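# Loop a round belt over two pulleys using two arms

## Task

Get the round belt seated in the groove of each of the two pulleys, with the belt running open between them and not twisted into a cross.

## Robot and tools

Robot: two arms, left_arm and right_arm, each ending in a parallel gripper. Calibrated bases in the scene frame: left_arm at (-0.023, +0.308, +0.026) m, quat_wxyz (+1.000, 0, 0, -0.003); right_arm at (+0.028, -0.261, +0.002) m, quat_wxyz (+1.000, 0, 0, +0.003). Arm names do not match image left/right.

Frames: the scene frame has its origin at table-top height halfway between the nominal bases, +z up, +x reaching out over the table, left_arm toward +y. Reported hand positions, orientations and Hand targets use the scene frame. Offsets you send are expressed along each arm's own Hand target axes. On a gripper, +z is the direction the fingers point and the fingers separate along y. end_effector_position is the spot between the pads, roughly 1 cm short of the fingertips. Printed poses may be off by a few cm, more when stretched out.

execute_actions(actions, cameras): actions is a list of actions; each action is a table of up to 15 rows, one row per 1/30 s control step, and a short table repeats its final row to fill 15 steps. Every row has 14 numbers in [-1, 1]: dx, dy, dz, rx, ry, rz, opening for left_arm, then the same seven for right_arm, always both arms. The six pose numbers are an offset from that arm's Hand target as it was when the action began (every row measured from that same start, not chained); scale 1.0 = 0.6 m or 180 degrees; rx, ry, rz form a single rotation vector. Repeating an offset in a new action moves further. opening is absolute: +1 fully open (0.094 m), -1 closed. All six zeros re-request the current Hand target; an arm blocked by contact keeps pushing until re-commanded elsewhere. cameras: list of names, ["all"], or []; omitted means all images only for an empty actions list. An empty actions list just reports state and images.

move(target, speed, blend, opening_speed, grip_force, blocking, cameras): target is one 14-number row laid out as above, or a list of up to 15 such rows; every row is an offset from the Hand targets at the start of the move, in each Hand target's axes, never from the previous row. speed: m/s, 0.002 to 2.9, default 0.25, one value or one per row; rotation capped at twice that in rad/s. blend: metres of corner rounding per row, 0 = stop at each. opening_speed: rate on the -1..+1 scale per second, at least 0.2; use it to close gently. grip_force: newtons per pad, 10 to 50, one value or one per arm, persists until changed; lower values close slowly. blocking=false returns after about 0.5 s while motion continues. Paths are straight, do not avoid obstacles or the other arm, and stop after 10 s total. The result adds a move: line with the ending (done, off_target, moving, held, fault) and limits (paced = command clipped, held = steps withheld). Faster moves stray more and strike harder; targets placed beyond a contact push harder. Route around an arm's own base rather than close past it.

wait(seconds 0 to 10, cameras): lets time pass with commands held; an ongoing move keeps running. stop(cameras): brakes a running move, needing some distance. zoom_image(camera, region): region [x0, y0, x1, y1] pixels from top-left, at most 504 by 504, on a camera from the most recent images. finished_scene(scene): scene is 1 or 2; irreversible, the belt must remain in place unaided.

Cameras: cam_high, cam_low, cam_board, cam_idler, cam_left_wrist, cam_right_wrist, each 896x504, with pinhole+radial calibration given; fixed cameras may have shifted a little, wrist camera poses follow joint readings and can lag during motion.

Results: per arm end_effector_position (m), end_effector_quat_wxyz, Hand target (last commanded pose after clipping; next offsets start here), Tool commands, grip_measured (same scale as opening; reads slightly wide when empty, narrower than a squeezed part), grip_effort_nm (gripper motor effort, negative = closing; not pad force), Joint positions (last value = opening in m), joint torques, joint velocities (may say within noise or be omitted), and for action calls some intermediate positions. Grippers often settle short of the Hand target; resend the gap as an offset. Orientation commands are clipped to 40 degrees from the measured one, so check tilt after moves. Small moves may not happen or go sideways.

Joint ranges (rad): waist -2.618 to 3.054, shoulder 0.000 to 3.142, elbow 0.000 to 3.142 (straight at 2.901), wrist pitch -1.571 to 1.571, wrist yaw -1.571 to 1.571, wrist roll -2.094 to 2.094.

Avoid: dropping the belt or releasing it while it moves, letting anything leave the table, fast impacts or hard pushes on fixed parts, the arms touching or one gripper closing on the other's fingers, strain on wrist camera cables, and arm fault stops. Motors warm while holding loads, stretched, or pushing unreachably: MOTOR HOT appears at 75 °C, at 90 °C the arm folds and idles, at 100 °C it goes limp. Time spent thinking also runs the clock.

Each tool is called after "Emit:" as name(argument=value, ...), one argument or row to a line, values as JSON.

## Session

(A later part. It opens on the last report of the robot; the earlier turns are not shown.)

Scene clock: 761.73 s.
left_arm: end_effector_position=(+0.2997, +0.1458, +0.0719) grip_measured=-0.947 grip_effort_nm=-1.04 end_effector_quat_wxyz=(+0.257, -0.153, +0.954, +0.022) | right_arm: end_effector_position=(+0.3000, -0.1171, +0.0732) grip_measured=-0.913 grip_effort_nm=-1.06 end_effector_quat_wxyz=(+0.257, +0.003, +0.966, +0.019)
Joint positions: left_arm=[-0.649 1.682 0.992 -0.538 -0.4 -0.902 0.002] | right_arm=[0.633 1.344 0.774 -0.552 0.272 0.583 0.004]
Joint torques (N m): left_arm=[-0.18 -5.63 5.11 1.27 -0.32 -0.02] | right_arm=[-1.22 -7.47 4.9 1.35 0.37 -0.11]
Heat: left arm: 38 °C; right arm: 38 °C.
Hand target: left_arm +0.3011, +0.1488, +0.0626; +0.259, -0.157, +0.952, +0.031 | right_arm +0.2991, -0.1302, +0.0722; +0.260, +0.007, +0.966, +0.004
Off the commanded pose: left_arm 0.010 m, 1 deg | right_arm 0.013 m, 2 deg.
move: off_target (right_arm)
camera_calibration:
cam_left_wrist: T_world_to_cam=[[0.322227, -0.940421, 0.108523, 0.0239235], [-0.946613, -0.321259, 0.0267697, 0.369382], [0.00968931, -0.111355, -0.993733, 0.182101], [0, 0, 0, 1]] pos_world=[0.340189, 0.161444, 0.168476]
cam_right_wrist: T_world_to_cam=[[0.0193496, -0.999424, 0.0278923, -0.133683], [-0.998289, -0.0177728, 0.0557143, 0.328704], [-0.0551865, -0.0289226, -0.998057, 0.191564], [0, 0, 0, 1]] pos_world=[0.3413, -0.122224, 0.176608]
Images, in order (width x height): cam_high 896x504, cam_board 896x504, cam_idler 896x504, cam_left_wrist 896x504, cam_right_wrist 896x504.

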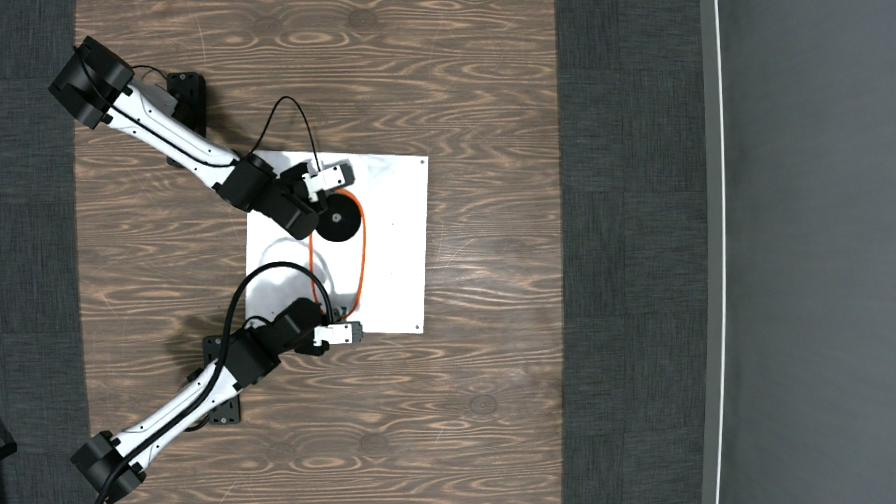

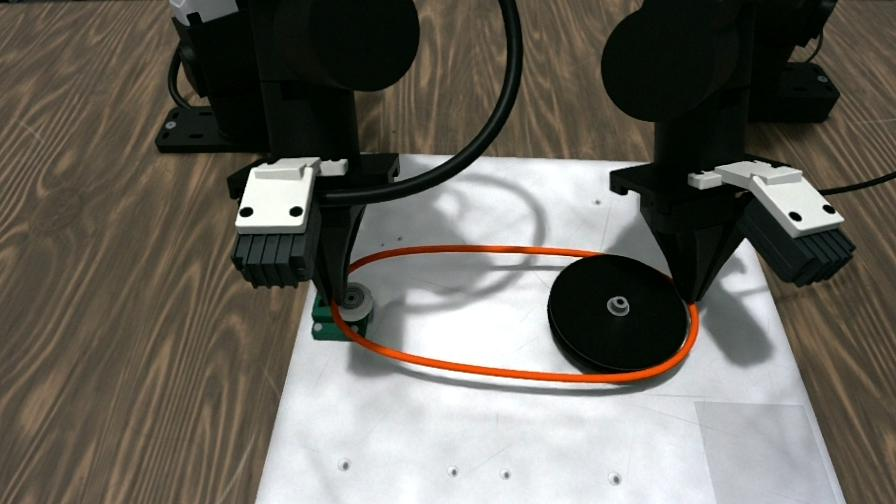

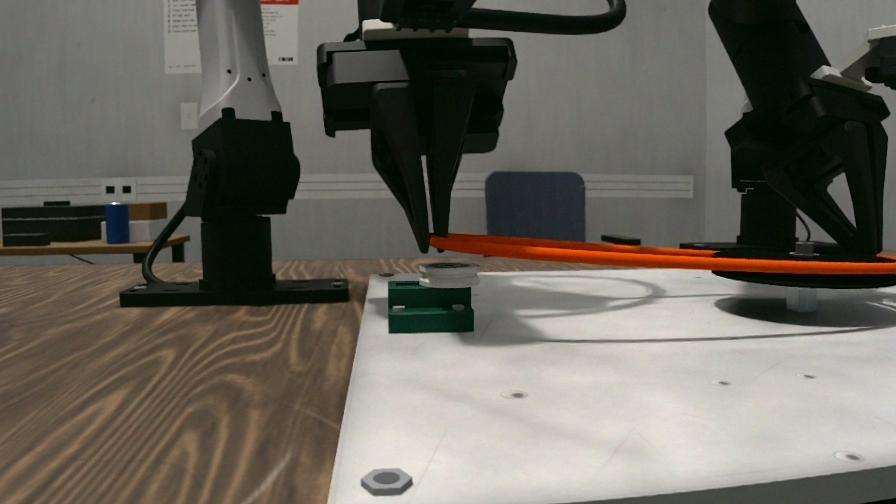

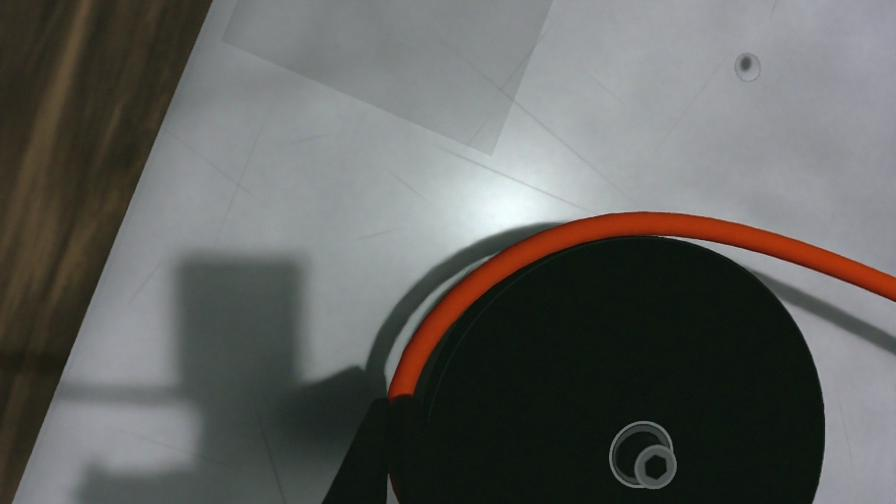

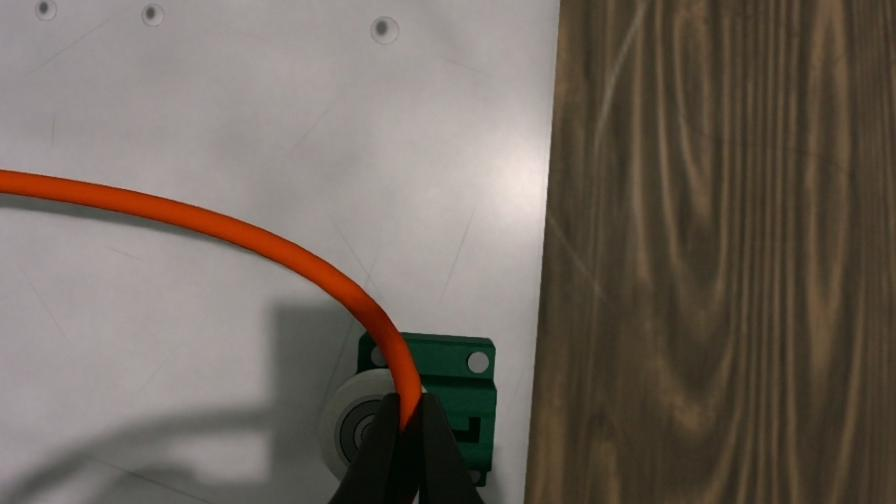

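Emit:
move(
  target=[0,0,0,0,0,0,-1,0.0158,-0.036,-0.0087,0,0,0,-1],
  speed=0.04,
  cameras=["cam_board","cam_idler","cam_right_wrist","cam_left_wrist"],
)

Emit:
zoom_image(
  camera="cam_idler",
  region=[680, 200, 896, 320],
)

Emit:
zoom_image(
  camera="cam_idler",
  region=[340, 200, 540, 310],
)

Emit:
zoom_image(
  camera="cam_board",
  region=[520, 220, 740, 420],
)

Scene clock: 780.57 s.
left_arm: end_effector_position=(+0.2997, +0.1458, +0.0719) grip_measured=-0.948 grip_effort_nm=-1.04 end_effector_quat_wxyz=(+0.257, -0.153, +0.954, +0.022) | right_arm: end_effector_position=(+0.2939, -0.1231, +0.0783) grip_measured=-0.913 grip_effort_nm=-1.06 end_effector_quat_wxyz=(+0.266, -0.003, +0.963, +0.050)
Joint positions: left_arm=[-0.649 1.682 0.992 -0.538 -0.4 -0.902 0.002] | right_arm=[0.593 1.251 0.711 -0.519 0.209 0.537 0.004]
Joint torques (N m): left_arm=[-0.28 -5.55 5.12 1.28 -0.3 0.03] | right_arm=[-2.1 -6.53 4.78 1.01 0.74 -0.12]
Heat: left arm: 37 °C; right arm: 36 °C.
Hand target: left_arm +0.3011, +0.1488, +0.0626; +0.259, -0.157, +0.952, +0.031 | right_arm +0.2879, -0.1517, +0.0715; +0.260, +0.007, +0.966, +0.004
Off the commanded pose: left_arm 0.010 m, 1 deg | right_arm 0.030 m, 5 deg.
move: off_target (right_arm)
camera_calibration:
cam_left_wrist: T_world_to_cam=[[0.322227, -0.940421, 0.108523, 0.0239235], [-0.946613, -0.321259, 0.0267697, 0.369382], [0.00968931, -0.111355, -0.993733, 0.182101], [0, 0, 0, 1]] pos_world=[0.340189, 0.161444, 0.168476]
cam_right_wrist: T_world_to_cam=[[0.0483963, -0.998398, -0.0293291, -0.143565], [-0.998238, -0.0493564, 0.0329452, 0.320165], [-0.03434, 0.027683, -0.999027, 0.196972], [0, 0, 0, 1]] pos_world=[0.333313, -0.132985, 0.182022]
Images, in order (width x height): cam_board 896x504, cam_idler 896x504, cam_left_wrist 896x504, cam_right_wrist 896x504.

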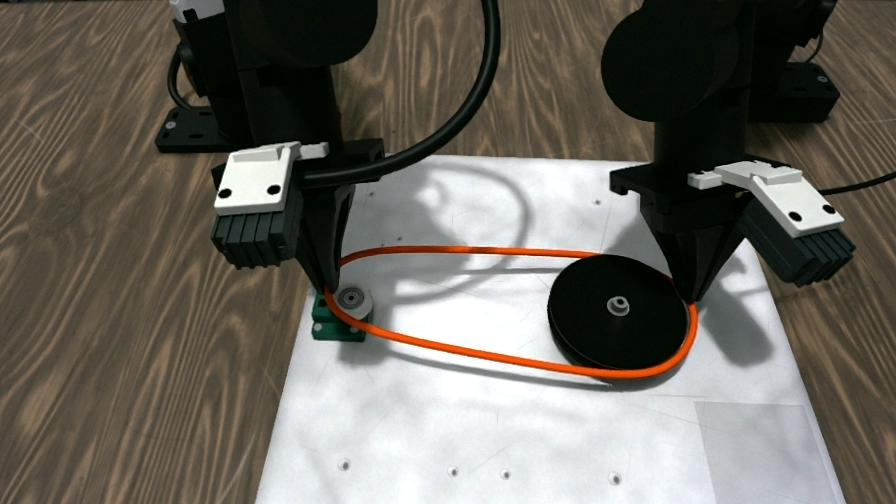

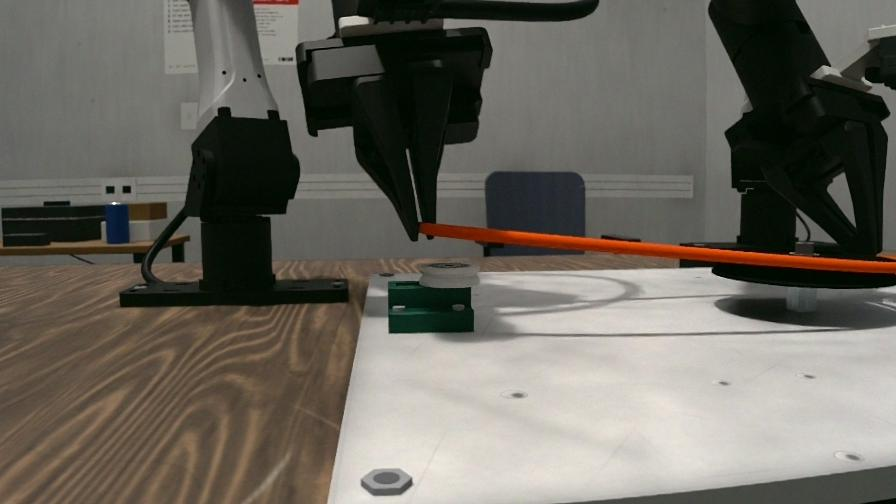

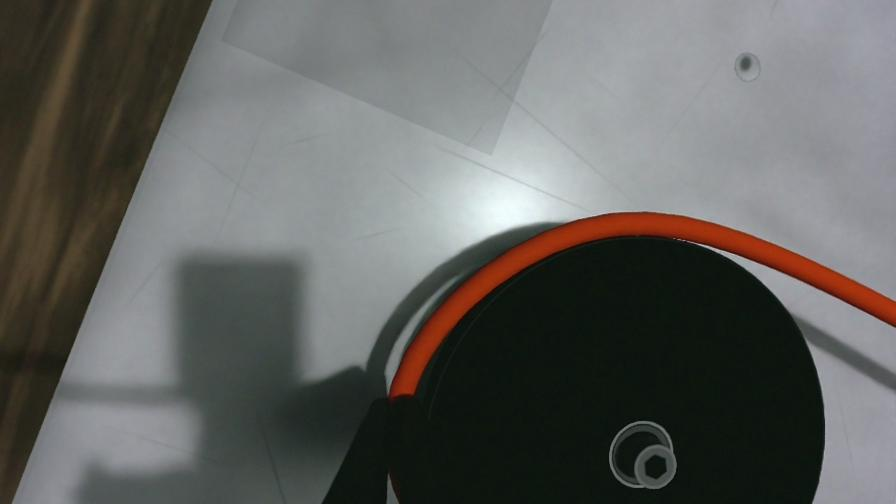

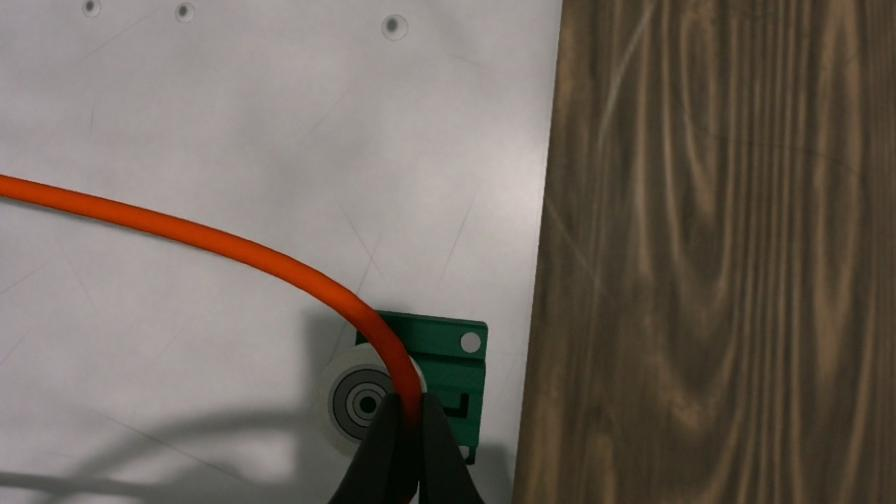

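Scaled by 2.333 from the camera's 896x504 image, which has a finer 1280x720 frame.

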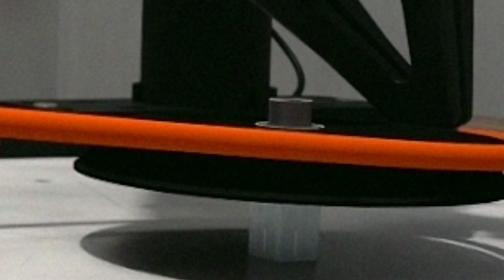

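Scaled by 2.520 from the camera's 896x504 image, which has a finer 1280x720 frame.

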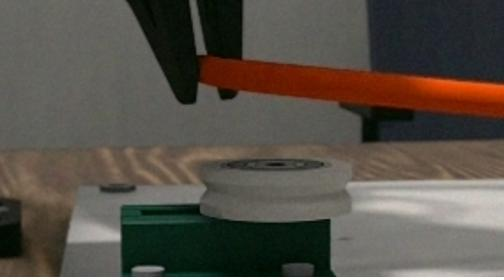

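Scaled by 2.291 from the camera's 896x504 image, which has a finer 1280x720 frame.

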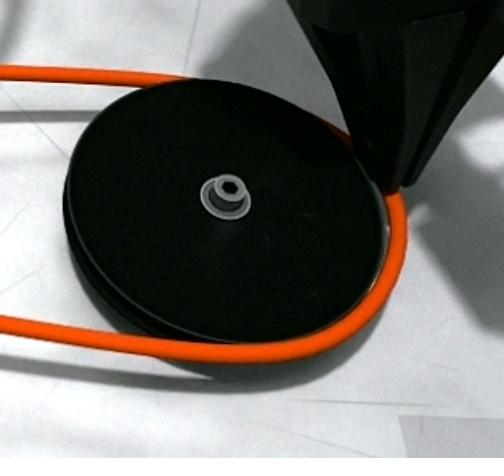

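Emit:
move(
  target=[0,0,0,0,0,0,-1,0.0122,-0.0203,0.0217,0.0241,-0.0003,-0.014,-1],
  speed=0.04,
  cameras=["cam_board","cam_idler","cam_right_wrist","cam_left_wrist"],
)

Emit:
zoom_image(
  camera="cam_idler",
  region=[680, 200, 896, 320],
)

Emit:
zoom_image(
  camera="cam_idler",
  region=[340, 200, 540, 310],
)

Emit:
zoom_image(
  camera="cam_board",
  region=[520, 220, 740, 420],
)

Scene clock: 820.00 s.
left_arm: end_effector_position=(+0.2997, +0.1458, +0.0719) grip_measured=-0.948 grip_effort_nm=-1.04 end_effector_quat_wxyz=(+0.257, -0.153, +0.954, +0.022) | right_arm: end_effector_position=(+0.2927, -0.1239, +0.0714) grip_measured=-0.913 grip_effort_nm=-1.06 end_effector_quat_wxyz=(+0.269, -0.018, +0.962, +0.047)
Joint positions: left_arm=[-0.649 1.682 0.992 -0.538 -0.4 -0.902 0.002] | right_arm=[0.593 1.251 0.68 -0.484 0.209 0.507 0.004]
Joint torques (N m): left_arm=[-0.23 -5.75 4.98 1.22 -0.31 0.02] | right_arm=[-1.58 -3.47 4.6 0.93 1.4 -0.14]
Heat: left arm: 37 °C; right arm: 35 °C.
Hand target: left_arm +0.3011, +0.1488, +0.0626; +0.259, -0.157, +0.952, +0.031 | right_arm +0.2881, -0.1637, +0.0565; +0.260, -0.005, +0.965, -0.038
Off the commanded pose: left_arm 0.010 m, 1 deg | right_arm 0.043 m, 10 deg.
move: off_target (right_arm)
camera_calibration:
cam_left_wrist: T_world_to_cam=[[0.322227, -0.940421, 0.108523, 0.0239235], [-0.946613, -0.321259, 0.0267697, 0.369382], [0.00968931, -0.111355, -0.993733, 0.182101], [0, 0, 0, 1]] pos_world=[0.340189, 0.161444, 0.168476]
cam_right_wrist: T_world_to_cam=[[0.0746187, -0.99709, -0.0156135, -0.152995], [-0.996814, -0.0750221, 0.0270762, 0.315936], [-0.0281688, 0.0135434, -0.999511, 0.186553], [0, 0, 0, 1]] pos_world=[0.331601, -0.131375, 0.175519]
Images, in order (width x height): cam_board 896x504, cam_idler 896x504, cam_left_wrist 896x504, cam_right_wrist 896x504.

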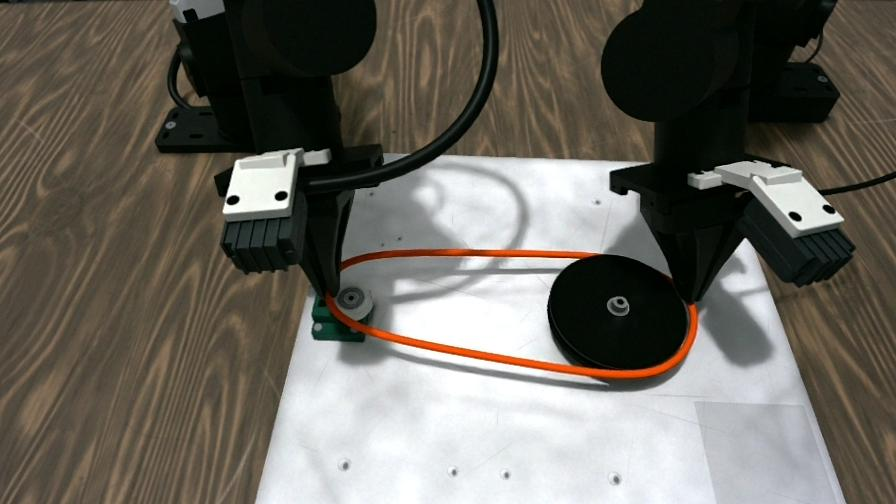

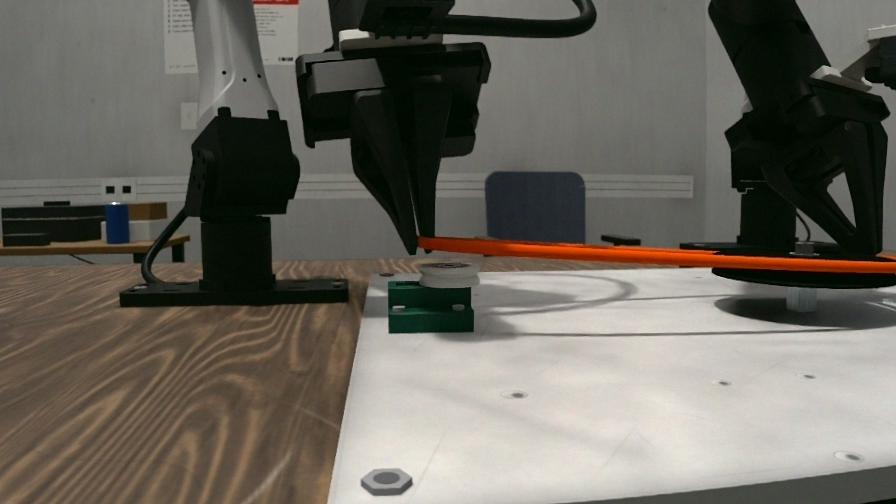

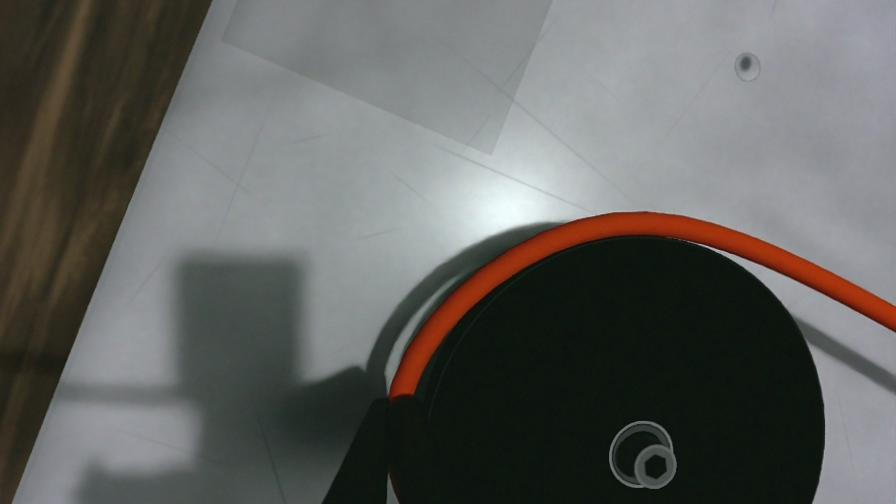

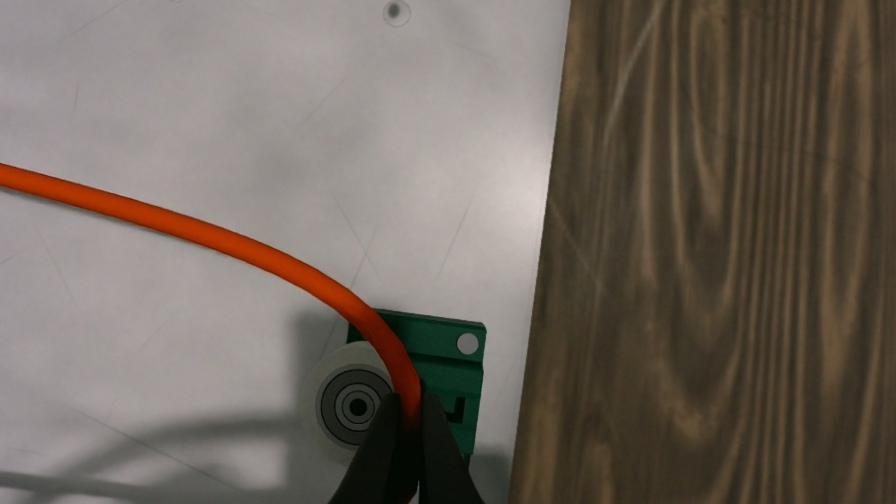

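Scaled by 2.333 from the camera's 896x504 image, which has a finer 1280x720 frame.

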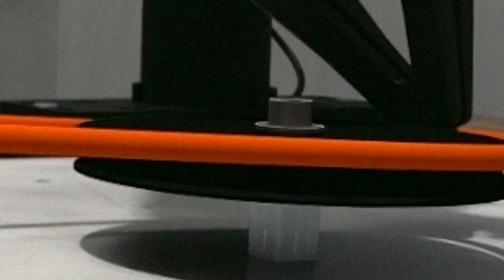

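Scaled by 2.520 from the camera's 896x504 image, which has a finer 1280x720 frame.

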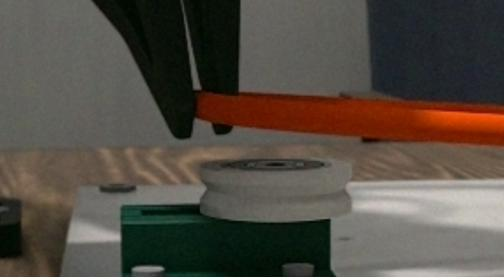

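Scaled by 2.291 from the camera's 896x504 image, which has a finer 1280x720 frame.

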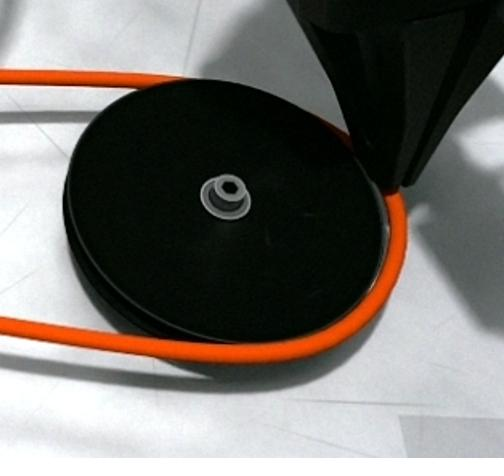

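Emit:
move(
  target=[0,0,0,0,0,0,-1,0.001,-0.0332,0.0024,0,0,0,-1],
  speed=0.04,
  cameras=["cam_board","cam_idler","cam_right_wrist","cam_left_wrist"],
)

Emit:
zoom_image(
  camera="cam_idler",
  region=[340, 200, 540, 310],
)

Scene clock: 884.13 s.
left_arm: end_effector_position=(+0.2996, +0.1456, +0.0719) grip_measured=-0.948 grip_effort_nm=-1.04 end_effector_quat_wxyz=(+0.257, -0.152, +0.954, +0.022) | right_arm: end_effector_position=(+0.2998, -0.1292, +0.0696) grip_measured=-0.913 grip_effort_nm=-1.06 end_effector_quat_wxyz=(+0.280, -0.029, +0.958, +0.057)
Joint positions: left_arm=[-0.65 1.682 0.992 -0.538 -0.4 -0.902 0.002] | right_arm=[0.544 1.241 0.65 -0.424 0.172 0.441 0.004]
Joint torques (N m): left_arm=[-0.2 -5.76 4.75 1.29 -0.26 0.01] | right_arm=[-3.73 -6.27 4.29 0.57 1.4 -0.22]
Heat: left arm: 36 °C; right arm: 34 °C.
Hand target: left_arm +0.3011, +0.1488, +0.0626; +0.259, -0.157, +0.952, +0.031 | right_arm +0.2881, -0.1836, +0.0566; +0.260, -0.005, +0.965, -0.038
Off the commanded pose: left_arm 0.010 m, 1 deg | right_arm 0.057 m, 12 deg.
move: off_target (right_arm)
camera_calibration:
cam_left_wrist: T_world_to_cam=[[0.321543, -0.940658, 0.108503, 0.0239473], [-0.946846, -0.32057, 0.0267757, 0.369159], [0.00959615, -0.111345, -0.993735, 0.182099], [0, 0, 0, 1]] pos_world=[0.340089, 0.161144, 0.168476]
cam_right_wrist: T_world_to_cam=[[0.100696, -0.994548, -0.0271089, -0.165507], [-0.994904, -0.100799, 0.00245289, 0.320543], [-0.00517207, 0.0267238, -0.999629, 0.179893], [0, 0, 0, 1]] pos_world=[0.336506, -0.137101, 0.174553]
Images, in order (width x height): cam_board 896x504, cam_idler 896x504, cam_left_wrist 896x504, cam_right_wrist 896x504.

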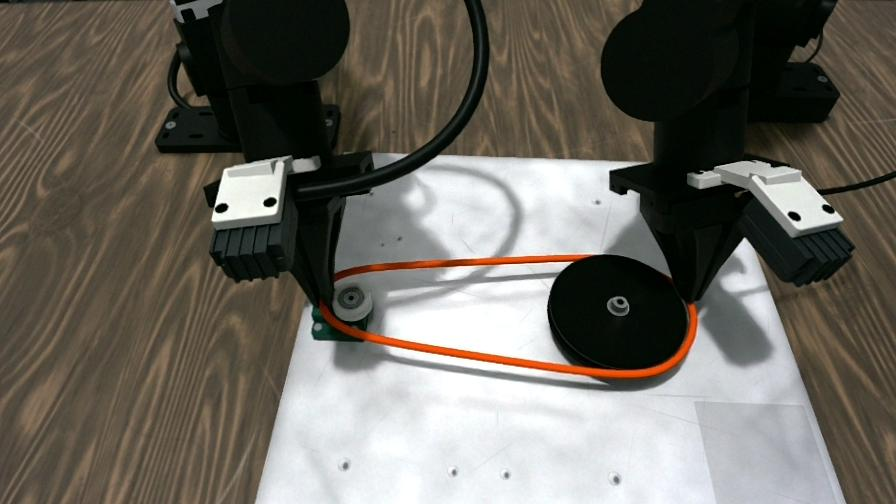

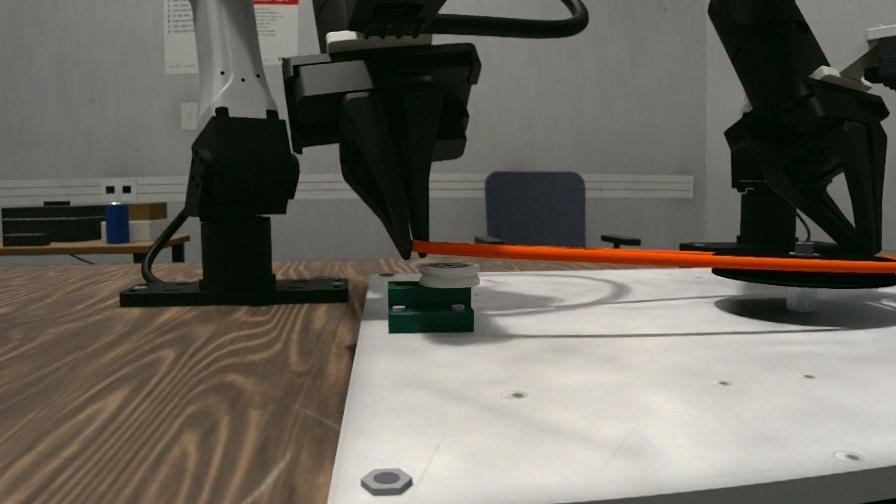

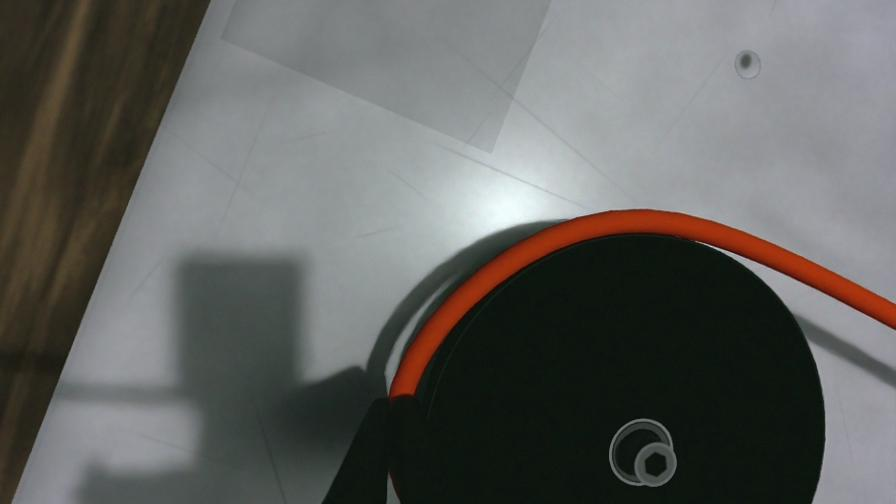

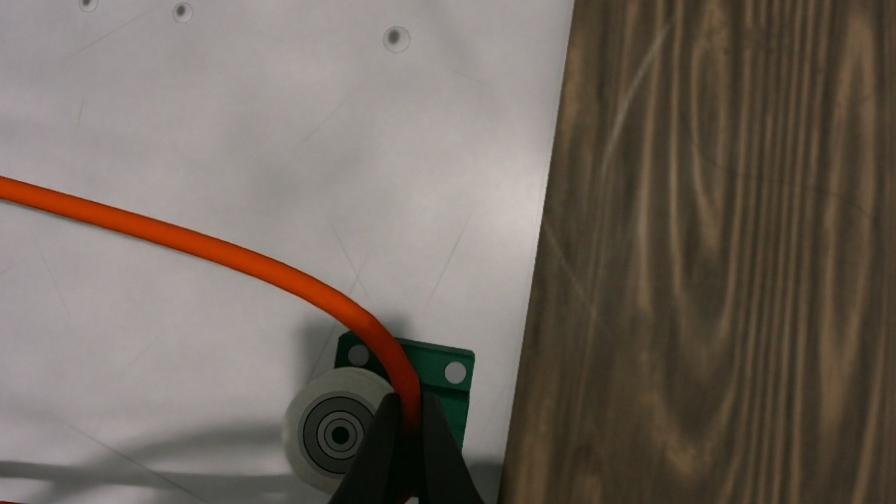

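Scaled by 2.520 from the camera's 896x504 image, which has a finer 1280x720 frame.

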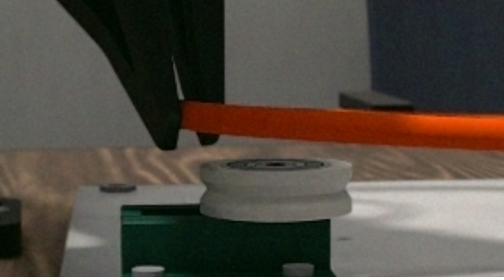

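Emit:
move(
  target=[0,0,0,0,0,0,-1,0.01,0.0015,0.0173,0,0,0,-1],
  speed=0.03,
  cameras=["cam_idler","cam_right_wrist"],
)

Emit:
zoom_image(
  camera="cam_idler",
  region=[340, 200, 540, 310],
)

Scene clock: 912.93 s.
left_arm: end_effector_position=(+0.2996, +0.1456, +0.0719) grip_measured=-0.948 grip_effort_nm=-1.04 end_effector_quat_wxyz=(+0.257, -0.152, +0.954, +0.022) | right_arm: end_effector_position=(+0.3015, -0.1285, +0.0648) grip_measured=-0.913 grip_effort_nm=-1.06 end_effector_quat_wxyz=(+0.289, -0.028, +0.955, +0.063)
Joint positions: left_arm=[-0.65 1.682 0.992 -0.538 -0.4 -0.902 0.002] | right_arm=[0.542 1.241 0.616 -0.368 0.171 0.439 0.004]
Joint torques (N m): left_arm=[-0.06 -5.61 4.86 1.19 -0.32 -0.04] | right_arm=[-3.55 -4.53 4 0.6 1.4 -0.22]
Heat: left arm: 36 °C; right arm: 33 °C.
Hand target: left_arm +0.3011, +0.1488, +0.0626; +0.259, -0.157, +0.952, +0.031 | right_arm +0.2881, -0.1836, +0.0445; +0.260, -0.005, +0.965, -0.038
Off the commanded pose: left_arm 0.010 m, 1 deg | right_arm 0.060 m, 12 deg.
move: off_target (right_arm)
camera_calibration:
cam_right_wrist: T_world_to_cam=[[0.101523, -0.99413, -0.037406, -0.164708], [-0.994734, -0.10091, -0.0179283, 0.323491], [0.0140484, 0.0390292, -0.999139, 0.170804], [0, 0, 0, 1]] pos_world=[0.336109, -0.137764, 0.170296]
Images, in order (width x height): cam_idler 896x504, cam_right_wrist 896x504.

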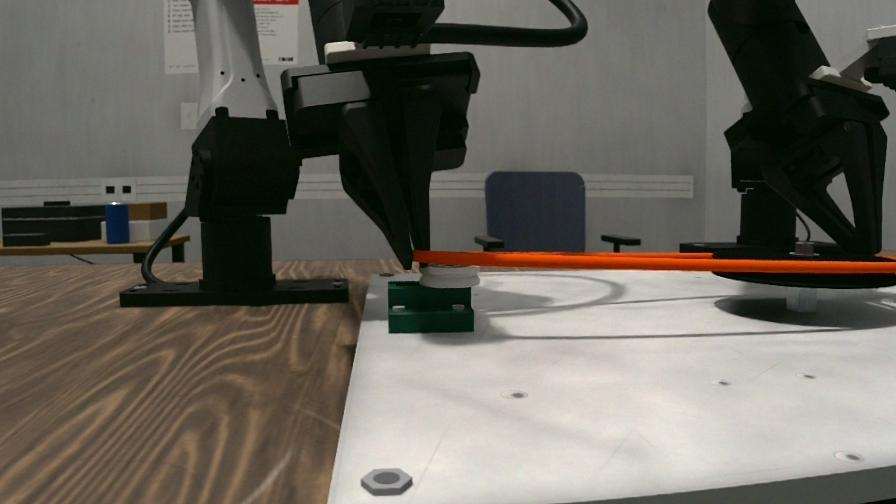

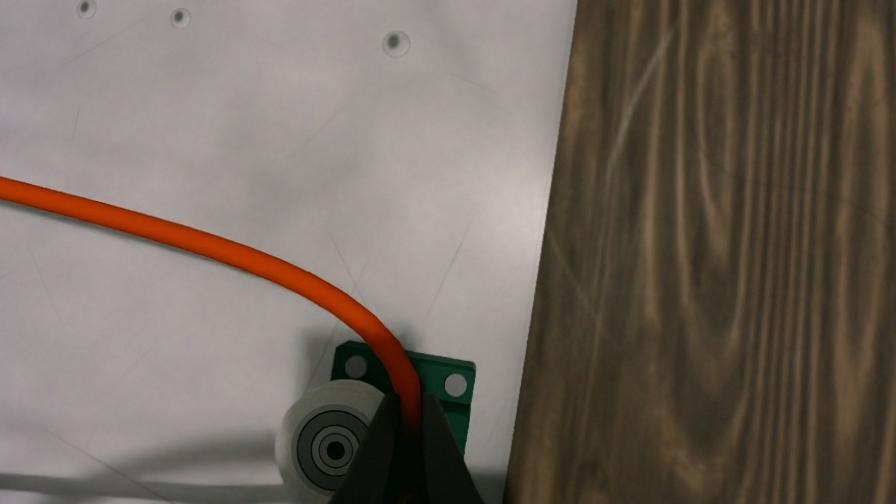

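Scaled by 2.520 from the camera's 896x504 image, which has a finer 1280x720 frame.

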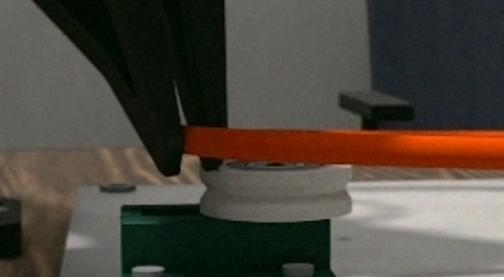

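Emit:
move(
  target=[0,0,0,0,0,0,-1,0.0153,-0.0077,0.0266,0,0,0,-1],
  speed=0.03,
  cameras=["cam_idler","cam_right_wrist","cam_board"],
)

Emit:
zoom_image(
  camera="cam_idler",
  region=[340, 200, 540, 310],
)

Emit:
zoom_image(
  camera="cam_idler",
  region=[680, 200, 896, 320],
)

Emit:
zoom_image(
  camera="cam_board",
  region=[290, 240, 410, 360],
)

Scene clock: 932.17 s.
left_arm: end_effector_position=(+0.2987, +0.1452, +0.0713) grip_measured=-0.948 grip_effort_nm=-1.04 end_effector_quat_wxyz=(+0.256, -0.151, +0.954, +0.022) | right_arm: end_effector_position=(+0.3108, -0.1288, +0.0622) grip_measured=-0.913 grip_effort_nm=-1.06 end_effector_quat_wxyz=(+0.317, -0.026, +0.945, +0.075)
Joint positions: left_arm=[-0.652 1.682 0.99 -0.538 -0.4 -0.902 0.002] | right_arm=[0.522 1.241 0.565 -0.248 0.164 0.418 0.004]
Joint torques (N m): left_arm=[0.05 -5.78 5.07 1.23 -0.33 0] | right_arm=[-3.85 -2.55 3.21 0.52 1.34 -0.24]
Heat: left arm: 36 °C; right arm: 33 °C.
Hand target: left_arm +0.3012, +0.1489, +0.0626; +0.259, -0.157, +0.952, +0.031 | right_arm +0.2880, -0.1896, +0.0265; +0.260, -0.005, +0.965, -0.038
Off the commanded pose: left_arm 0.010 m, 1 deg | right_arm 0.074 m, 15 deg.
move: off_target (right_arm)
camera_calibration:
cam_right_wrist: T_world_to_cam=[[0.105328, -0.992744, -0.058003, -0.165685], [-0.991777, -0.100604, -0.0791007, 0.33566], [0.0726914, 0.0658575, -0.995178, 0.153114], [0, 0, 0, 1]] pos_world=[0.339221, -0.140798, 0.169316]
Images, in order (width x height): cam_board 896x504, cam_idler 896x504, cam_right_wrist 896x504.

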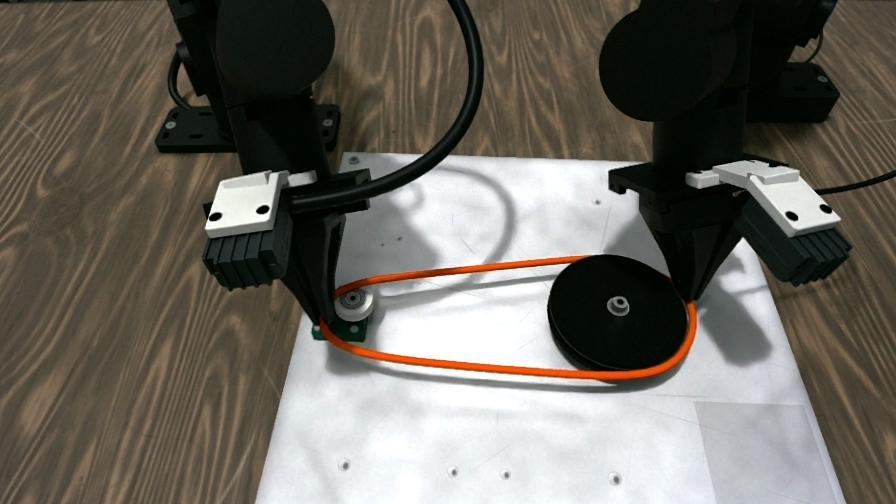

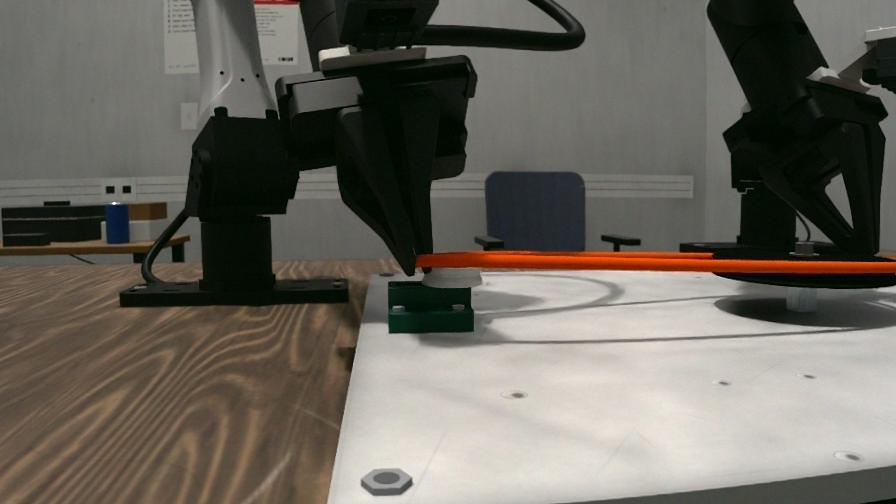

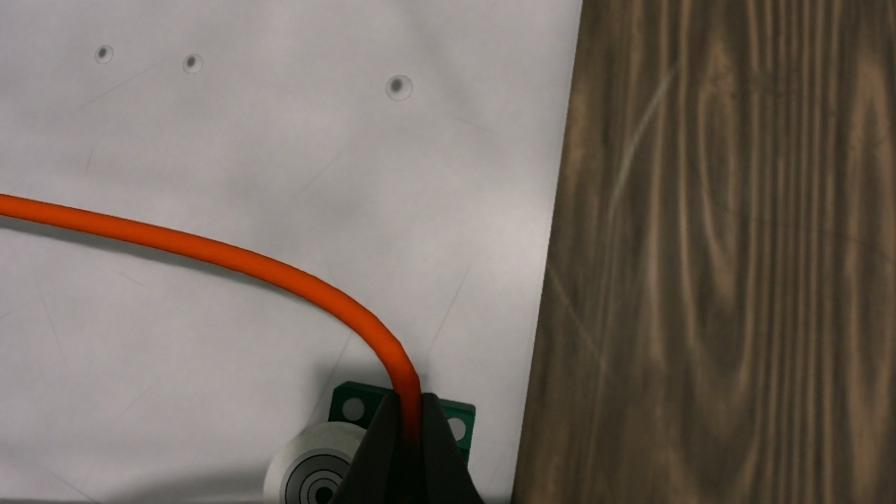

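Scaled by 2.520 from the camera's 896x504 image, which has a finer 1280x720 frame.

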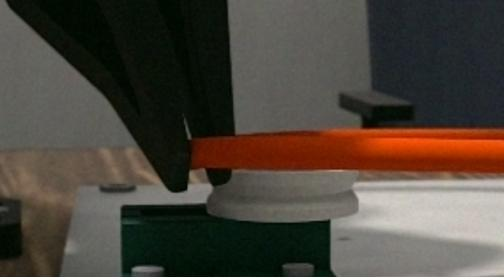

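Scaled by 2.333 from the camera's 896x504 image, which has a finer 1280x720 frame.

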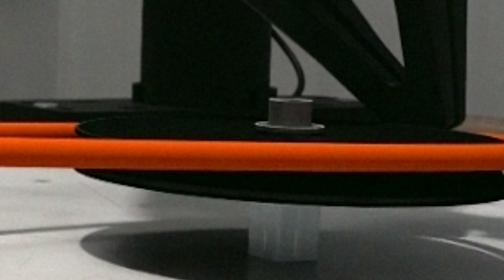

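Scaled by 4.200 from the camera's 896x504 image, which has a finer 1280x720 frame.

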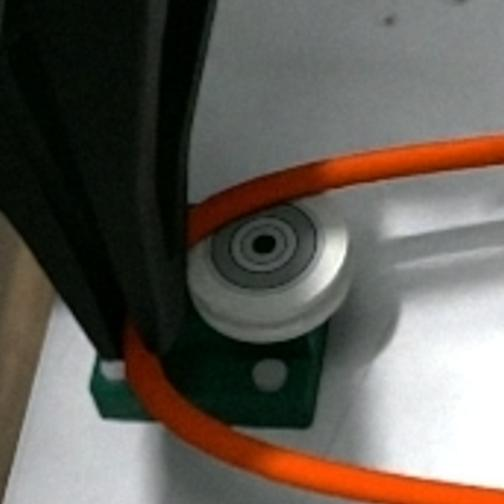

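Emit:
move(
  target=[0,0,0,0,0,0,-1,-0.006,-0.0098,-0.0633,0,0,0,-1],
  speed=0.05,
  cameras=["cam_idler","cam_right_wrist","cam_board"],
)

Emit:
zoom_image(
  camera="cam_idler",
  region=[340, 200, 540, 310],
)

Emit:
zoom_image(
  camera="cam_board",
  region=[290, 240, 410, 360],
)

Scene clock: 978.50 s.
left_arm: end_effector_position=(+0.2961, +0.1442, +0.0699) grip_measured=-0.948 grip_effort_nm=-1.04 end_effector_quat_wxyz=(+0.253, -0.152, +0.955, +0.022) | right_arm: end_effector_position=(+0.2837, -0.1373, +0.0669) grip_measured=-0.913 grip_effort_nm=-1.06 end_effector_quat_wxyz=(+0.282, -0.034, +0.956, +0.077)
Joint positions: left_arm=[-0.658 1.682 0.988 -0.543 -0.397 -0.911 0.002] | right_arm=[0.52 1.138 0.567 -0.418 0.124 0.418 0.004]
Joint torques (N m): left_arm=[0.47 -5.7 5.41 1.24 -0.35 0.01] | right_arm=[-2.55 -5.08 7.76 0.12 1.75 -0.13]
Heat: left arm: 36 °C; right arm: 32 °C.
Hand target: left_arm +0.3011, +0.1489, +0.0626; +0.259, -0.157, +0.952, +0.031 | right_arm +0.2721, -0.1927, +0.0616; +0.260, -0.005, +0.965, -0.038
Off the commanded pose: left_arm 0.010 m, 1 deg | right_arm 0.057 m, 14 deg.
move: off_target (right_arm)
camera_calibration:
cam_right_wrist: T_world_to_cam=[[0.121945, -0.990595, -0.0620582, -0.175203], [-0.992537, -0.121731, -0.00722678, 0.300809], [-0.00039559, 0.0624763, -0.998046, 0.180752], [0, 0, 0, 1]] pos_world=[0.32, -0.14823, 0.1717]
Images, in order (width x height): cam_board 896x504, cam_idler 896x504, cam_right_wrist 896x504.

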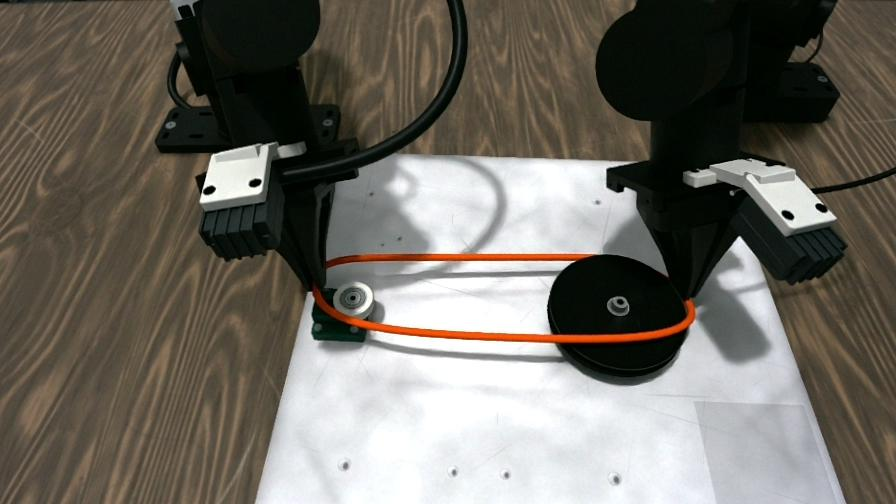

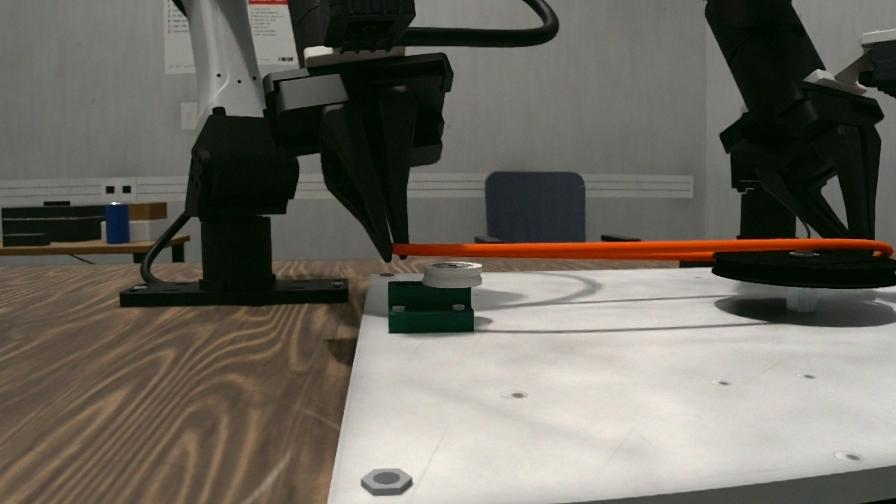

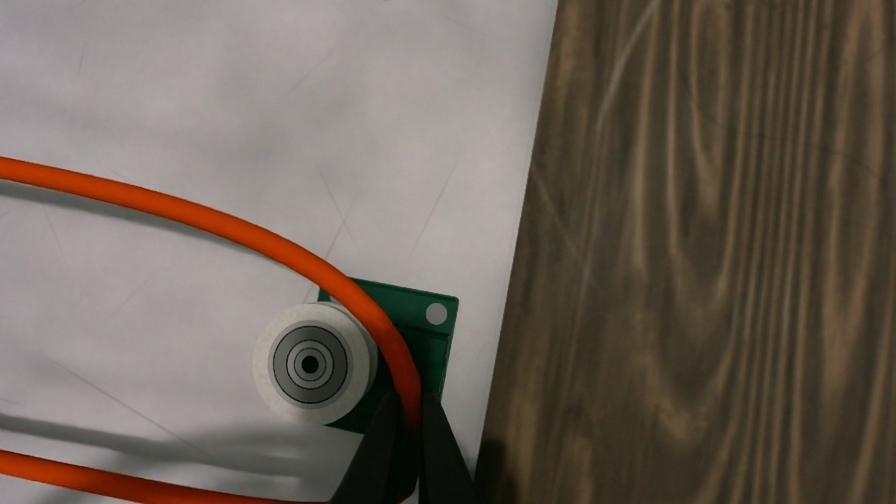

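Scaled by 2.520 from the camera's 896x504 image, which has a finer 1280x720 frame.

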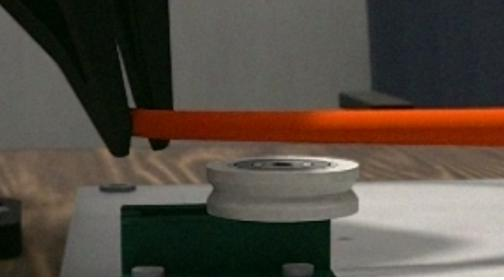

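Scaled by 4.200 from the camera's 896x504 image, which has a finer 1280x720 frame.

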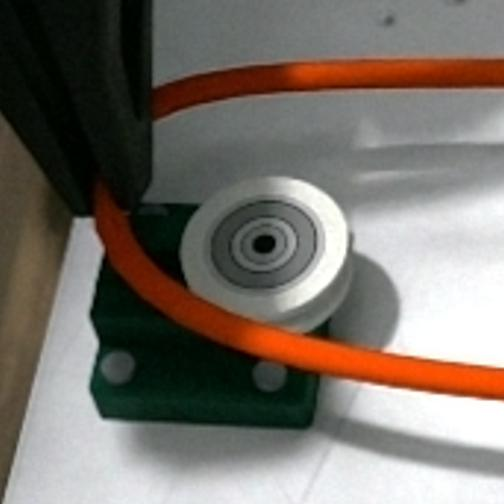

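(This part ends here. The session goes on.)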